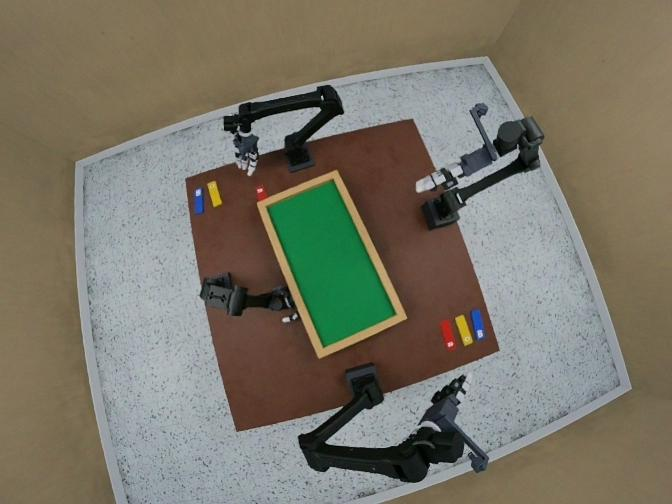

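Request:
move:
  arm4: {"joints": {"joint1_rad": -0.94, "joint2_rad": 1.1, "joint3_rad": 0.8, "joint4_rad": -1.1, "joint5_rad": 0.3, "joint6_rad": 0.5}, "min_time_s": 4}

Request:
move:
  arm4: {"joints": {"joint6_rad": 2.0}, "min_time_s": 3}
  cameras: ["arm4_cam_wrist", "cam_high"]

Scene clock: 1213.20 s.
Joint torques (N m): arm1=[1.61 -9.88 2.61 1.98 0.21 0.06] | arm2=[0.44 0.91 8.38 1.95 0.03 0.03] | arm3=[-0.67 1.03 11.86 1.01 -0.09 -0.17] | arm4=[1.08 -5.25 11.47 1.03 0.53 0.09]
Motor temperatures (°C): arm1=[30 32 28 24 27 26] | arm2=[25 24 38 26 26 25] | arm3=[31 28 42 27 25 25] | arm4=[31 24 31 25 23 25]
Heat: arm1: hottest joint2_rad 32 °C; arm2: hottest joint3_rad 38 °C; arm3: hottest joint3_rad 42 °C; arm4: hottest joint1_rad 31 °C.
move: arm4 done
Joint velocities: within noise
arm1, arm2: as last shown
arm3.joint_positions: joint1_rad=+0.090 joint2_rad=+0.643 joint3_rad=+1.476 joint4_rad=-1.354 joint5_rad=+0.003 joint6_rad=+1.127 hand_index_mcp=+0.755 hand_index_abd=+0.002 hand_index_pip=+0.577 hand_index_dip=+0.696 hand_middle_mcp=+0.755 hand_middle_abd=+0.002 hand_middle_pip=+0.577 hand_middle_dip=+0.696 hand_ring_mcp=+0.755 hand_ring_abd=+0.002 hand_ring_pip=+0.577 hand_ring_dip=+0.696 hand_thumb_cmc=+0.899 hand_thumb_axl=+0.678 hand_thumb_mcp=+0.948 hand_thumb_ipl=+0.498 hand_current_limit=+0.400 hand_speed=-0.600
arm3.joint_status: not commanded
arm3.hand_state: goal,goal,goal,goal,goal,goal,goal,goal,goal,goal,goal,goal,goal,goal,goal,goal
arm3.index_mcp_current_ma: 0
arm3.index_abd_current_ma: 0
arm3.index_pip_current_ma: 0
arm3.index_dip_current_ma: 0
arm3.middle_mcp_current_ma: 0
arm3.middle_abd_current_ma: 0
arm3.middle_pip_current_ma: 0
arm3.middle_dip_current_ma: 0
arm3.ring_mcp_current_ma: 0
arm3.ring_abd_current_ma: 0
arm3.ring_pip_current_ma: 0
arm3.ring_dip_current_ma: 0
arm3.thumb_cmc_current_ma: 0
arm3.thumb_axl_current_ma: 0
arm3.thumb_mcp_current_ma: -1
arm3.thumb_ipl_current_ma: -1
arm3.hand_goal_index_mcp: 0.754
arm3.hand_goal_index_abd: 0.000
arm3.hand_goal_index_pip: 0.576
arm3.hand_goal_index_dip: 0.696
arm3.hand_goal_middle_mcp: 0.754
arm3.hand_goal_middle_abd: 0.000
arm3.hand_goal_middle_pip: 0.576
arm3.hand_goal_middle_dip: 0.696
arm3.hand_goal_ring_mcp: 0.754
arm3.hand_goal_ring_abd: 0.000
arm3.hand_goal_ring_pip: 0.576
arm3.hand_goal_ring_dip: 0.696
arm3.hand_goal_thumb_cmc: 0.900
arm3.hand_goal_thumb_axl: 0.678
arm3.hand_goal_thumb_mcp: 0.950
arm3.hand_goal_thumb_ipl: 0.500
arm3.hand: x=-0.4059 y=-0.1484 z=+1.4095 quat_wxyz=(+0.089, +0.835, +0.227, +0.494) (m; scene frame)
arm3.hand_target: x=-0.4164 y=-0.1462 z=+1.4290 quat_wxyz=(+0.090, +0.823, +0.233, +0.510) (m; scene frame)
arm3.hand_status: not commanded
arm4.joint_positions: joint1_rad=-0.956 joint2_rad=+1.082 joint3_rad=+0.765 joint4_rad=-1.113 joint5_rad=+0.297 joint6_rad=+0.492 hand_index_mcp=+0.758 hand_index_abd=-0.090 hand_index_pip=+0.577 hand_index_dip=+0.696 hand_middle_mcp=+0.758 hand_middle_abd=+0.095 hand_middle_pip=+0.577 hand_middle_dip=+0.696 hand_ring_mcp=+0.855 hand_ring_abd=+0.000 hand_ring_pip=+0.106 hand_ring_dip=+0.303 hand_thumb_cmc=+1.000 hand_thumb_axl=+0.676 hand_thumb_mcp=+0.949 hand_thumb_ipl=+0.498 hand_current_limit=+0.000 hand_speed=-0.600
arm4.joint_status: all done
arm4.hand_state: goal,goal,goal,goal,goal,goal,goal,goal,goal,goal,goal,goal,goal,goal,goal,goal
arm4.index_mcp_current_ma: 18
arm4.index_abd_current_ma: 36
arm4.index_pip_current_ma: 3
arm4.index_dip_current_ma: 0
arm4.middle_mcp_current_ma: 17
arm4.middle_abd_current_ma: -16
arm4.middle_pip_current_ma: 3
arm4.middle_dip_current_ma: 0
arm4.ring_mcp_current_ma: 20
arm4.ring_abd_current_ma: 1
arm4.ring_pip_current_ma: 27
arm4.ring_dip_current_ma: 13
arm4.thumb_cmc_current_ma: -1
arm4.thumb_axl_current_ma: -8
arm4.thumb_mcp_current_ma: -5
arm4.thumb_ipl_current_ma: -8
arm4.hand_goal_index_mcp: 0.754
arm4.hand_goal_index_abd: -0.100
arm4.hand_goal_index_pip: 0.576
arm4.hand_goal_index_dip: 0.696
arm4.hand_goal_middle_mcp: 0.754
arm4.hand_goal_middle_abd: 0.100
arm4.hand_goal_middle_pip: 0.576
arm4.hand_goal_middle_dip: 0.696
arm4.hand_goal_ring_mcp: 0.850
arm4.hand_goal_ring_abd: 0.000
arm4.hand_goal_ring_pip: 0.100
arm4.hand_goal_ring_dip: 0.300
arm4.hand_goal_thumb_cmc: 1.000
arm4.hand_goal_thumb_axl: 0.678
arm4.hand_goal_thumb_mcp: 0.950
arm4.hand_goal_thumb_ipl: 0.500
arm4.hand: x=+0.3749 y=-0.5178 z=+0.9016 quat_wxyz=(+0.158, +0.643, +0.748, +0.037) (m; scene frame)
arm4.hand_target: x=+0.3844 y=-0.5042 z=+0.9132 quat_wxyz=(+0.162, +0.641, +0.748, +0.054) (m; scene frame)
arm4.hand_status: not commanded
pictures: none

Scene clock: 1217.00 s.
Joint torques (N m): arm1=[1.55 -9.88 2.61 1.98 0.21 0.06] | arm2=[0.44 1.03 8.36 1.99 0.03 0.05] | arm3=[-0.97 1.14 11.86 1.03 -0.08 -0.17] | arm4=[1.08 -5.13 11.4 0.9 0.49 0.06]
Motor temperatures (°C): arm1=[30 32 28 24 27 26] | arm2=[25 24 38 26 26 25] | arm3=[31 28 42 27 25 25] | arm4=[31 24 31 25 23 25]
Heat: arm1: hottest joint2_rad 32 °C; arm2: hottest joint3_rad 38 °C; arm3: hottest joint3_rad 42 °C; arm4: hottest joint1_rad 31 °C.
move: arm4 done
Joint velocities: within noise
arm1, arm2, arm3: as last shown
arm4.joint_positions: joint1_rad=-0.956 joint2_rad=+1.082 joint3_rad=+0.765 joint4_rad=-1.113 joint5_rad=+0.297 joint6_rad=+1.992 hand_index_mcp=+0.758 hand_index_abd=-0.090 hand_index_pip=+0.577 hand_index_dip=+0.696 hand_middle_mcp=+0.758 hand_middle_abd=+0.095 hand_middle_pip=+0.577 hand_middle_dip=+0.696 hand_ring_mcp=+0.855 hand_ring_abd=+0.000 hand_ring_pip=+0.106 hand_ring_dip=+0.303 hand_thumb_cmc=+1.000 hand_thumb_axl=+0.676 hand_thumb_mcp=+0.949 hand_thumb_ipl=+0.498 hand_current_limit=+0.000 hand_speed=-0.600
arm4.joint_status: all done
arm4.hand_state: goal,goal,goal,goal,goal,goal,goal,goal,goal,goal,goal,goal,goal,goal,goal,goal
arm4.index_mcp_current_ma: 18
arm4.index_abd_current_ma: 36
arm4.index_pip_current_ma: 3
arm4.index_dip_current_ma: 0
arm4.middle_mcp_current_ma: 17
arm4.middle_abd_current_ma: -16
arm4.middle_pip_current_ma: 3
arm4.middle_dip_current_ma: 0
arm4.ring_mcp_current_ma: 20
arm4.ring_abd_current_ma: 1
arm4.ring_pip_current_ma: 27
arm4.ring_dip_current_ma: 13
arm4.thumb_cmc_current_ma: -1
arm4.thumb_axl_current_ma: -8
arm4.thumb_mcp_current_ma: -5
arm4.thumb_ipl_current_ma: -8
arm4.hand_goal_index_mcp: 0.754
arm4.hand_goal_index_abd: -0.100
arm4.hand_goal_index_pip: 0.576
arm4.hand_goal_index_dip: 0.696
arm4.hand_goal_middle_mcp: 0.754
arm4.hand_goal_middle_abd: 0.100
arm4.hand_goal_middle_pip: 0.576
arm4.hand_goal_middle_dip: 0.696
arm4.hand_goal_ring_mcp: 0.850
arm4.hand_goal_ring_abd: 0.000
arm4.hand_goal_ring_pip: 0.100
arm4.hand_goal_ring_dip: 0.300
arm4.hand_goal_thumb_cmc: 1.000
arm4.hand_goal_thumb_axl: 0.678
arm4.hand_goal_thumb_mcp: 0.950
arm4.hand_goal_thumb_ipl: 0.500
arm4.hand: x=+0.2861 y=-0.5971 z=+0.8872 quat_wxyz=(+0.090, +0.981, +0.109, +0.135) (m; scene frame)
arm4.hand_target: x=+0.2966 y=-0.5838 z=+0.8950 quat_wxyz=(+0.082, +0.979, +0.110, +0.149) (m; scene frame)
arm4.hand_status: not commanded
pictures: arm4_cam_wrist, cam_high
camera_calibration:
arm4_cam_wrist: T_world_to_cam=[[-0.611874, -0.782655, -0.114287, -0.151116], [-0.688628, 0.456043, 0.563752, -0.0935603], [-0.389104, 0.423646, -0.817999, 1.2077], [0, 0, 0, 1]] pos_world=[0.31303, -0.587242, 1.02337]

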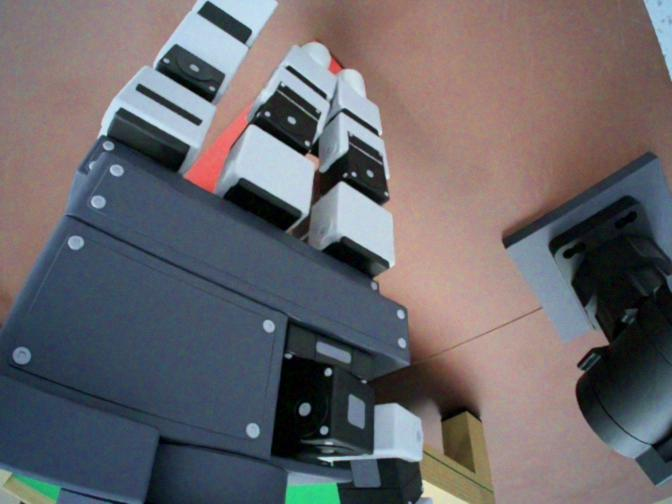

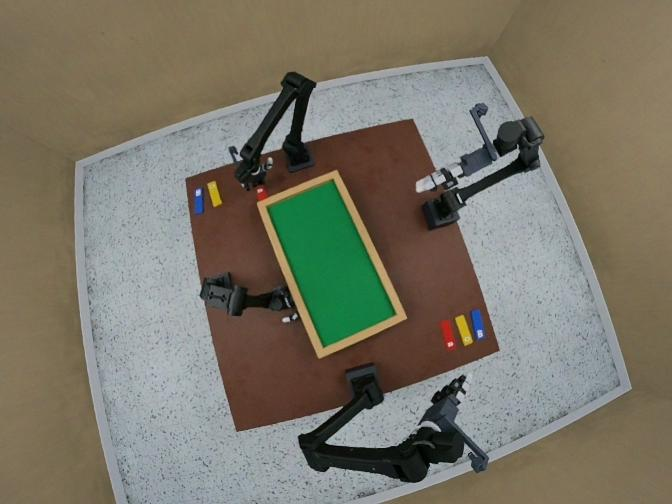

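Request:
move:
  arm4: {"target": [0.3213, -0.5526, 0.90, 0.1721, 0.9763, 0.1285, 0.0227], "speed": 0.1}
  cameras: ["arm4_cam_wrist", "cam_high"]

Request:
zoom_image:
  camera: "arm4_cam_wrist"
  region: [180, 0, 440, 220]

Scene clock: 1222.40 s.
Joint torques (N m): arm1=[1.55 -9.88 2.59 1.98 0.21 0.06] | arm2=[0.56 0.97 8.42 1.92 0.03 0.03] | arm3=[-0.91 1.14 11.89 0.99 -0.1 -0.15] | arm4=[1.08 -9.23 11.37 -1.1 0.49 0.07]
Motor temperatures (°C): arm1=[30 32 28 24 27 26] | arm2=[25 24 38 26 26 25] | arm3=[31 28 42 27 25 25] | arm4=[31 24 32 25 23 25]
Heat: arm1: hottest joint2_rad 32 °C; arm2: hottest joint3_rad 38 °C; arm3: hottest joint3_rad 42 °C; arm4: hottest joint3_rad 32 °C.
move: arm4 off_target
Joint velocities: within noise
arm1, arm2, arm3: as last shown
arm4.joint_positions: joint1_rad=-0.927 joint2_rad=+1.394 joint3_rad=+0.986 joint4_rad=-1.330 joint5_rad=+0.312 joint6_rad=+2.034 hand_index_mcp=+0.758 hand_index_abd=-0.090 hand_index_pip=+0.577 hand_index_dip=+0.696 hand_middle_mcp=+0.758 hand_middle_abd=+0.095 hand_middle_pip=+0.577 hand_middle_dip=+0.696 hand_ring_mcp=+0.855 hand_ring_abd=+0.000 hand_ring_pip=+0.106 hand_ring_dip=+0.303 hand_thumb_cmc=+1.000 hand_thumb_axl=+0.676 hand_thumb_mcp=+0.949 hand_thumb_ipl=+0.498 hand_current_limit=+0.000 hand_speed=-0.600
arm4.joint_status: not commanded
arm4.hand_state: goal,goal,goal,goal,goal,goal,goal,goal,goal,goal,goal,goal,goal,goal,goal,goal
arm4.index_mcp_current_ma: 18
arm4.index_abd_current_ma: 36
arm4.index_pip_current_ma: 3
arm4.index_dip_current_ma: 0
arm4.middle_mcp_current_ma: 17
arm4.middle_abd_current_ma: -16
arm4.middle_pip_current_ma: 3
arm4.middle_dip_current_ma: 0
arm4.ring_mcp_current_ma: 20
arm4.ring_abd_current_ma: 1
arm4.ring_pip_current_ma: 27
arm4.ring_dip_current_ma: 13
arm4.thumb_cmc_current_ma: -1
arm4.thumb_axl_current_ma: -8
arm4.thumb_mcp_current_ma: -5
arm4.thumb_ipl_current_ma: -8
arm4.hand_goal_index_mcp: 0.754
arm4.hand_goal_index_abd: -0.100
arm4.hand_goal_index_pip: 0.576
arm4.hand_goal_index_dip: 0.696
arm4.hand_goal_middle_mcp: 0.754
arm4.hand_goal_middle_abd: 0.100
arm4.hand_goal_middle_pip: 0.576
arm4.hand_goal_middle_dip: 0.696
arm4.hand_goal_ring_mcp: 0.850
arm4.hand_goal_ring_abd: 0.000
arm4.hand_goal_ring_pip: 0.100
arm4.hand_goal_ring_dip: 0.300
arm4.hand_goal_thumb_cmc: 1.000
arm4.hand_goal_thumb_axl: 0.678
arm4.hand_goal_thumb_mcp: 0.950
arm4.hand_goal_thumb_ipl: 0.500
arm4.hand: x=+0.3118 y=-0.5665 z=+0.8926 quat_wxyz=(+0.174, +0.977, +0.125, +0.015) (m; scene frame)
arm4.hand_target: x=+0.3209 y=-0.5529 z=+0.8998 quat_wxyz=(+0.172, +0.976, +0.129, +0.023) (m; scene frame)
arm4.hand_status: off_target (0.018 m and 1.0 deg from the pose sent, 0.058 m and 16.1 deg at the start)
pictures: arm4_cam_wrist, cam_high
camera_calibration:
arm4_cam_wrist: T_world_to_cam=[[-0.613782, -0.769733, 0.17545, -0.361594], [-0.554125, 0.57833, 0.598732, -0.0967039], [-0.562332, 0.27027, -0.781497, 1.14372], [0, 0, 0, 1]] pos_world=[0.367624, -0.531517, 1.01515]

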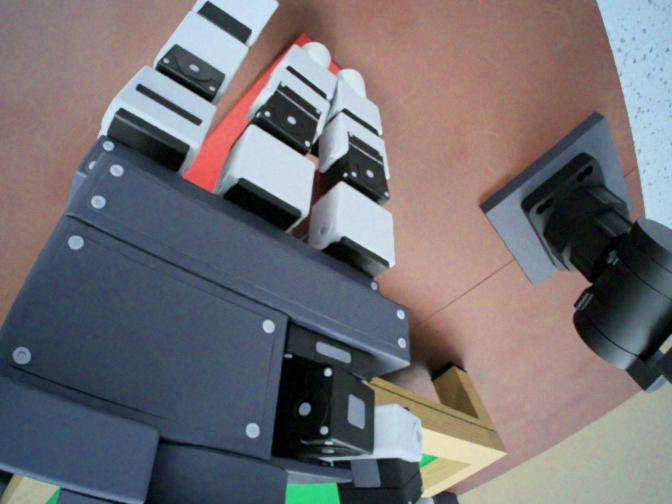

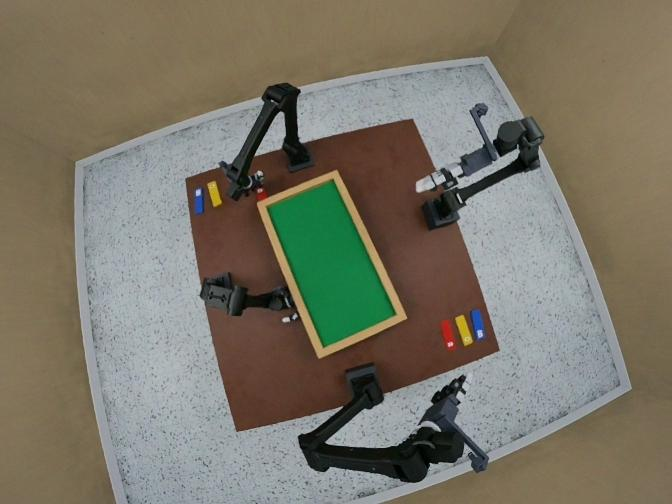

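Scaled by 1.938 from the camera's 672x504 image, which has a finer 960x720 frame.

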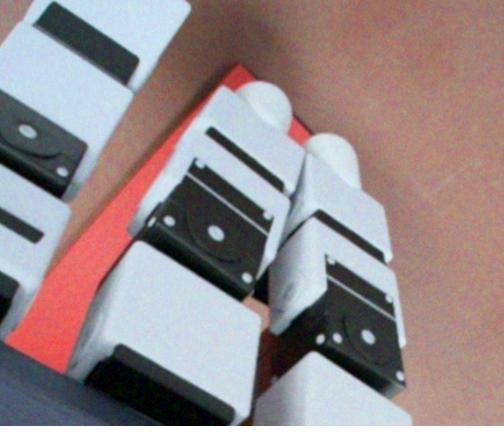

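Request:
move:
  arm4: {"target": [0.3150, -0.538, 0.875, 0.1721, 0.9763, 0.1285, 0.0227], "speed": 0.06}
  cameras: ["arm4_cam_wrist"]

Request:
zoom_image:
  camera: "arm4_cam_wrist"
  region: [180, 0, 440, 220]

Scene clock: 1235.47 s.
Joint torques (N m): arm1=[1.55 -9.88 2.59 1.99 0.21 0.06] | arm2=[0.44 0.91 8.39 2 0.02 0.03] | arm3=[-0.91 1.38 11.92 0.95 -0.1 -0.17] | arm4=[1.03 -9.64 9.14 -0.13 0.25 0.08]
Motor temperatures (°C): arm1=[30 32 28 24 27 26] | arm2=[25 24 38 26 26 25] | arm3=[31 28 42 27 25 25] | arm4=[31 24 32 25 24 25]
Heat: arm1: hottest joint2_rad 32 °C; arm2: hottest joint3_rad 38 °C; arm3: hottest joint3_rad 42 °C; arm4: hottest joint3_rad 32 °C.
move: arm4 off_target
Joint velocities: within noise
arm1, arm2, arm3: as last shown
arm4.joint_positions: joint1_rad=-0.886 joint2_rad=+1.437 joint3_rad=+0.986 joint4_rad=-1.295 joint5_rad=+0.312 joint6_rad=+2.076 hand_index_mcp=+0.758 hand_index_abd=-0.090 hand_index_pip=+0.577 hand_index_dip=+0.696 hand_middle_mcp=+0.758 hand_middle_abd=+0.095 hand_middle_pip=+0.577 hand_middle_dip=+0.696 hand_ring_mcp=+0.855 hand_ring_abd=+0.000 hand_ring_pip=+0.106 hand_ring_dip=+0.303 hand_thumb_cmc=+1.000 hand_thumb_axl=+0.676 hand_thumb_mcp=+0.949 hand_thumb_ipl=+0.498 hand_current_limit=+0.000 hand_speed=-0.600
arm4.joint_status: not commanded
arm4.hand_state: goal,goal,goal,goal,goal,goal,goal,goal,goal,goal,goal,goal,goal,goal,goal,goal
arm4.index_mcp_current_ma: 18
arm4.index_abd_current_ma: 36
arm4.index_pip_current_ma: 3
arm4.index_dip_current_ma: 0
arm4.middle_mcp_current_ma: 17
arm4.middle_abd_current_ma: -16
arm4.middle_pip_current_ma: 3
arm4.middle_dip_current_ma: 0
arm4.ring_mcp_current_ma: 20
arm4.ring_abd_current_ma: 1
arm4.ring_pip_current_ma: 27
arm4.ring_dip_current_ma: 13
arm4.thumb_cmc_current_ma: -1
arm4.thumb_axl_current_ma: -8
arm4.thumb_mcp_current_ma: -5
arm4.thumb_ipl_current_ma: -8
arm4.hand_goal_index_mcp: 0.754
arm4.hand_goal_index_abd: -0.100
arm4.hand_goal_index_pip: 0.576
arm4.hand_goal_index_dip: 0.696
arm4.hand_goal_middle_mcp: 0.754
arm4.hand_goal_middle_abd: 0.100
arm4.hand_goal_middle_pip: 0.576
arm4.hand_goal_middle_dip: 0.696
arm4.hand_goal_ring_mcp: 0.850
arm4.hand_goal_ring_abd: 0.000
arm4.hand_goal_ring_pip: 0.100
arm4.hand_goal_ring_dip: 0.300
arm4.hand_goal_thumb_cmc: 1.000
arm4.hand_goal_thumb_axl: 0.678
arm4.hand_goal_thumb_mcp: 0.950
arm4.hand_goal_thumb_ipl: 0.500
arm4.hand: x=+0.3102 y=-0.5495 z=+0.8776 quat_wxyz=(+0.176, +0.976, +0.126, +0.019) (m; scene frame)
arm4.hand_target: x=+0.3148 y=-0.5382 z=+0.8751 quat_wxyz=(+0.172, +0.976, +0.128, +0.023) (m; scene frame)
arm4.hand_status: off_target (0.013 m and 0.7 deg from the pose sent, 0.034 m and 0.9 deg at the start)
pictures: arm4_cam_wrist
camera_calibration:
arm4_cam_wrist: T_world_to_cam=[[-0.613666, -0.770444, 0.172717, -0.344907], [-0.559431, 0.578638, 0.593477, -0.0921057], [-0.557181, 0.267573, -0.7861, 1.12748], [0, 0, 0, 1]] pos_world=[0.365027, -0.51412, 1.00055]

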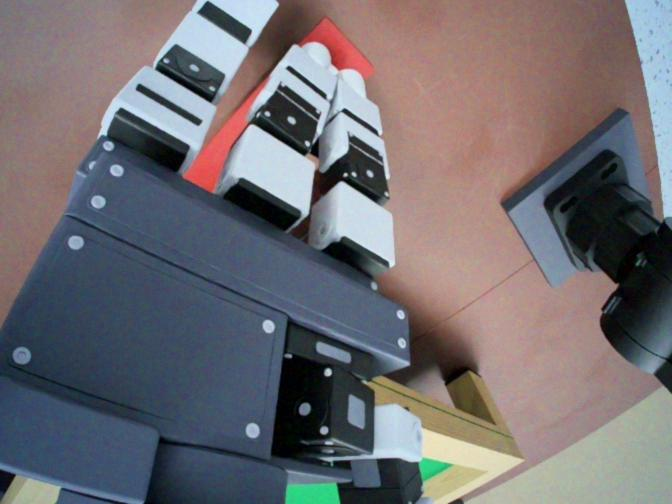

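Scaled by 1.938 from the camera's 672x504 image, which has a finer 960x720 frame.

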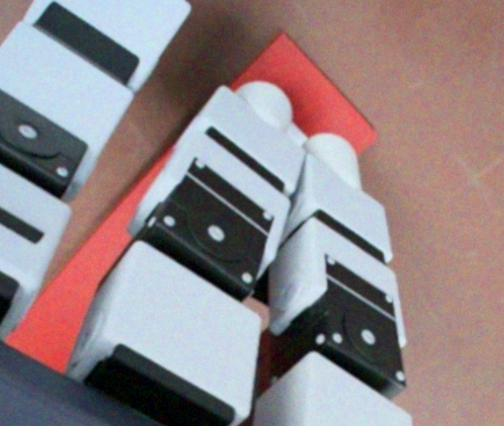

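Request:
move:
  arm1: {"target": [0.156, 0.155, 0.885, 0.5275, 0.5276, -0.4709, -0.4709], "speed": 0.05}

Request:
move:
  arm1: {"target": [0.156, 0.155, 0.900, 0.5275, 0.5276, -0.4709, -0.4709], "speed": 0.05}
  cameras: ["arm1_cam_wrist", "arm4_cam_wrist"]

Scene clock: 1245.93 s.
Joint torques (N m): arm1=[1.55 -12.34 1.81 1.87 0.17 -0.05] | arm2=[0.56 0.97 8.4 1.99 0.02 0.04] | arm3=[-1.08 0.85 11.93 0.96 -0.09 -0.18] | arm4=[1.03 -9.64 9.14 -0.13 0.25 0.08]
Motor temperatures (°C): arm1=[30 32 28 24 27 26] | arm2=[25 24 38 26 26 25] | arm3=[31 28 42 27 25 25] | arm4=[31 25 32 25 23 25]
Heat: arm1: hottest joint2_rad 32 °C; arm2: hottest joint3_rad 38 °C; arm3: hottest joint3_rad 42 °C; arm4: hottest joint3_rad 32 °C.
move: arm1 done
Joint velocities: within noise
arm1.joint_positions: joint1_rad=-0.473 joint2_rad=+2.084 joint3_rad=+0.589 joint4_rad=+1.490 joint5_rad=-0.591 joint6_rad=+0.007 hand_index_mcp=+0.916 hand_index_abd=+0.002 hand_index_pip=+0.576 hand_index_dip=+0.696 hand_middle_mcp=+0.918 hand_middle_abd=+0.001 hand_middle_pip=+0.576 hand_middle_dip=+0.694 hand_ring_mcp=+0.916 hand_ring_abd=+0.003 hand_ring_pip=+0.576 hand_ring_dip=+0.694 hand_thumb_cmc=+1.000 hand_thumb_axl=+0.676 hand_thumb_mcp=+0.948 hand_thumb_ipl=+0.498 hand_current_limit=+0.000 hand_speed=-0.600
arm1.joint_status: not commanded
arm1.hand_state: goal,goal,goal,goal,goal,goal,goal,goal,goal,goal,goal,goal,goal,goal,goal,goal
arm1.index_mcp_current_ma: 70
arm1.index_abd_current_ma: 8
arm1.index_pip_current_ma: 1
arm1.index_dip_current_ma: 1
arm1.middle_mcp_current_ma: 81
arm1.middle_abd_current_ma: 2
arm1.middle_pip_current_ma: 0
arm1.middle_dip_current_ma: -9
arm1.ring_mcp_current_ma: 72
arm1.ring_abd_current_ma: 9
arm1.ring_pip_current_ma: 0
arm1.ring_dip_current_ma: -8
arm1.thumb_cmc_current_ma: 0
arm1.thumb_axl_current_ma: -9
arm1.thumb_mcp_current_ma: -10
arm1.thumb_ipl_current_ma: -10
arm1.hand_goal_index_mcp: 0.900
arm1.hand_goal_index_abd: 0.000
arm1.hand_goal_index_pip: 0.576
arm1.hand_goal_index_dip: 0.696
arm1.hand_goal_middle_mcp: 0.900
arm1.hand_goal_middle_abd: 0.000
arm1.hand_goal_middle_pip: 0.576
arm1.hand_goal_middle_dip: 0.696
arm1.hand_goal_ring_mcp: 0.900
arm1.hand_goal_ring_abd: 0.000
arm1.hand_goal_ring_pip: 0.576
arm1.hand_goal_ring_dip: 0.696
arm1.hand_goal_thumb_cmc: 1.000
arm1.hand_goal_thumb_axl: 0.678
arm1.hand_goal_thumb_mcp: 0.950
arm1.hand_goal_thumb_ipl: 0.500
arm1.hand: x=+0.1575 y=+0.1581 z=+0.8794 quat_wxyz=(-0.525, -0.528, +0.474, +0.471) (m; scene frame)
arm1.hand_target: x=+0.1560 y=+0.1549 z=+0.8849 quat_wxyz=(-0.528, -0.528, +0.471, +0.471) (m; scene frame)
arm1.hand_status: done (0.007 m and 0.4 deg from the pose sent, 0.016 m and 1.2 deg at the start)
arm2, arm3, arm4: as last shown
pictures: none

Scene clock: 1246.97 s.
Joint torques (N m): arm1=[1.49 -14.33 2.04 2.56 -0.02 0.09] | arm2=[0.44 0.91 8.36 1.98 0.03 0.03] | arm3=[-1.03 1.03 11.9 1.02 -0.11 -0.18] | arm4=[1.03 -9.7 9.13 -0.13 0.25 0.07]
Motor temperatures (°C): arm1=[30 32 28 24 27 26] | arm2=[25 24 38 26 26 25] | arm3=[31 28 42 27 25 25] | arm4=[31 25 32 25 23 25]
Heat: arm1: hottest joint2_rad 32 °C; arm2: hottest joint3_rad 38 °C; arm3: hottest joint3_rad 42 °C; arm4: hottest joint3_rad 32 °C.
move: arm1 off_target
Joint velocities: within noise
arm1.joint_positions: joint1_rad=-0.473 joint2_rad=+2.056 joint3_rad=+0.577 joint4_rad=+1.431 joint5_rad=-0.588 joint6_rad=-0.007 hand_index_mcp=+0.916 hand_index_abd=+0.002 hand_index_pip=+0.576 hand_index_dip=+0.696 hand_middle_mcp=+0.918 hand_middle_abd=+0.001 hand_middle_pip=+0.576 hand_middle_dip=+0.694 hand_ring_mcp=+0.916 hand_ring_abd=+0.003 hand_ring_pip=+0.576 hand_ring_dip=+0.694 hand_thumb_cmc=+1.000 hand_thumb_axl=+0.676 hand_thumb_mcp=+0.948 hand_thumb_ipl=+0.498 hand_current_limit=+0.000 hand_speed=-0.600
arm1.joint_status: not commanded
arm1.hand_state: goal,goal,goal,goal,goal,goal,goal,goal,goal,goal,goal,goal,goal,goal,goal,goal
arm1.index_mcp_current_ma: 70
arm1.index_abd_current_ma: 8
arm1.index_pip_current_ma: 1
arm1.index_dip_current_ma: 1
arm1.middle_mcp_current_ma: 81
arm1.middle_abd_current_ma: 2
arm1.middle_pip_current_ma: 0
arm1.middle_dip_current_ma: -9
arm1.ring_mcp_current_ma: 72
arm1.ring_abd_current_ma: 9
arm1.ring_pip_current_ma: 0
arm1.ring_dip_current_ma: -8
arm1.thumb_cmc_current_ma: 0
arm1.thumb_axl_current_ma: -9
arm1.thumb_mcp_current_ma: -10
arm1.thumb_ipl_current_ma: -10
arm1.hand_goal_index_mcp: 0.900
arm1.hand_goal_index_abd: 0.000
arm1.hand_goal_index_pip: 0.576
arm1.hand_goal_index_dip: 0.696
arm1.hand_goal_middle_mcp: 0.900
arm1.hand_goal_middle_abd: 0.000
arm1.hand_goal_middle_pip: 0.576
arm1.hand_goal_middle_dip: 0.696
arm1.hand_goal_ring_mcp: 0.900
arm1.hand_goal_ring_abd: 0.000
arm1.hand_goal_ring_pip: 0.576
arm1.hand_goal_ring_dip: 0.696
arm1.hand_goal_thumb_cmc: 1.000
arm1.hand_goal_thumb_axl: 0.678
arm1.hand_goal_thumb_mcp: 0.950
arm1.hand_goal_thumb_ipl: 0.500
arm1.hand: x=+0.1568 y=+0.1581 z=+0.8766 quat_wxyz=(-0.517, -0.534, +0.486, +0.460) (m; scene frame)
arm1.hand_target: x=+0.1563 y=+0.1548 z=+0.8995 quat_wxyz=(-0.528, -0.528, +0.471, +0.471) (m; scene frame)
arm1.hand_status: off_target (0.024 m and 2.5 deg from the pose sent, 0.021 m and 0.4 deg at the start)
arm2, arm3, arm4: as last shown
pictures: arm1_cam_wrist, arm4_cam_wrist
camera_calibration:
arm1_cam_wrist: T_world_to_cam=[[-0.111301, 0.763047, 0.636688, -0.629679], [0.800436, 0.448541, -0.397634, 0.079702], [-0.588994, 0.465371, -0.660694, 0.713259], [0, 0, 0, 1]] pos_world=[0.286225, 0.112795, 0.903846]
arm4_cam_wrist: T_world_to_cam=[[-0.613974, -0.770211, 0.172659, -0.344617], [-0.559265, 0.578848, 0.59343, -0.0920116], [-0.557009, 0.267788, -0.786149, 1.12758], [0, 0, 0, 1]] pos_world=[0.365027, -0.514119, 1.00055]

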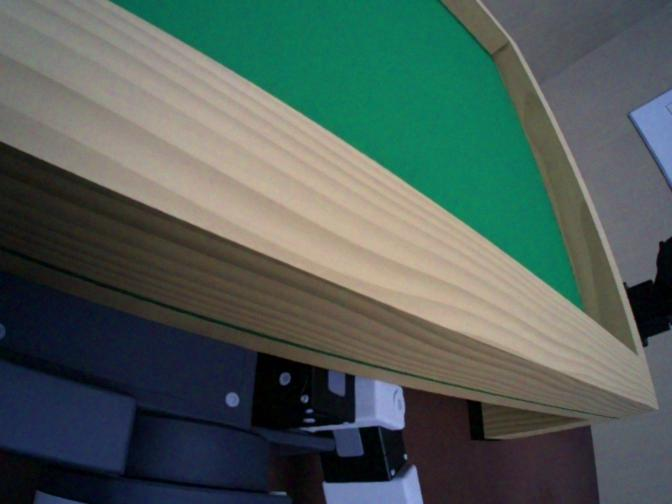

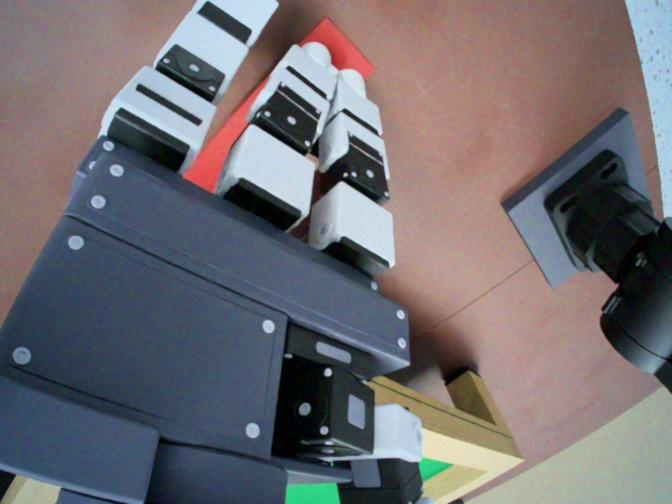

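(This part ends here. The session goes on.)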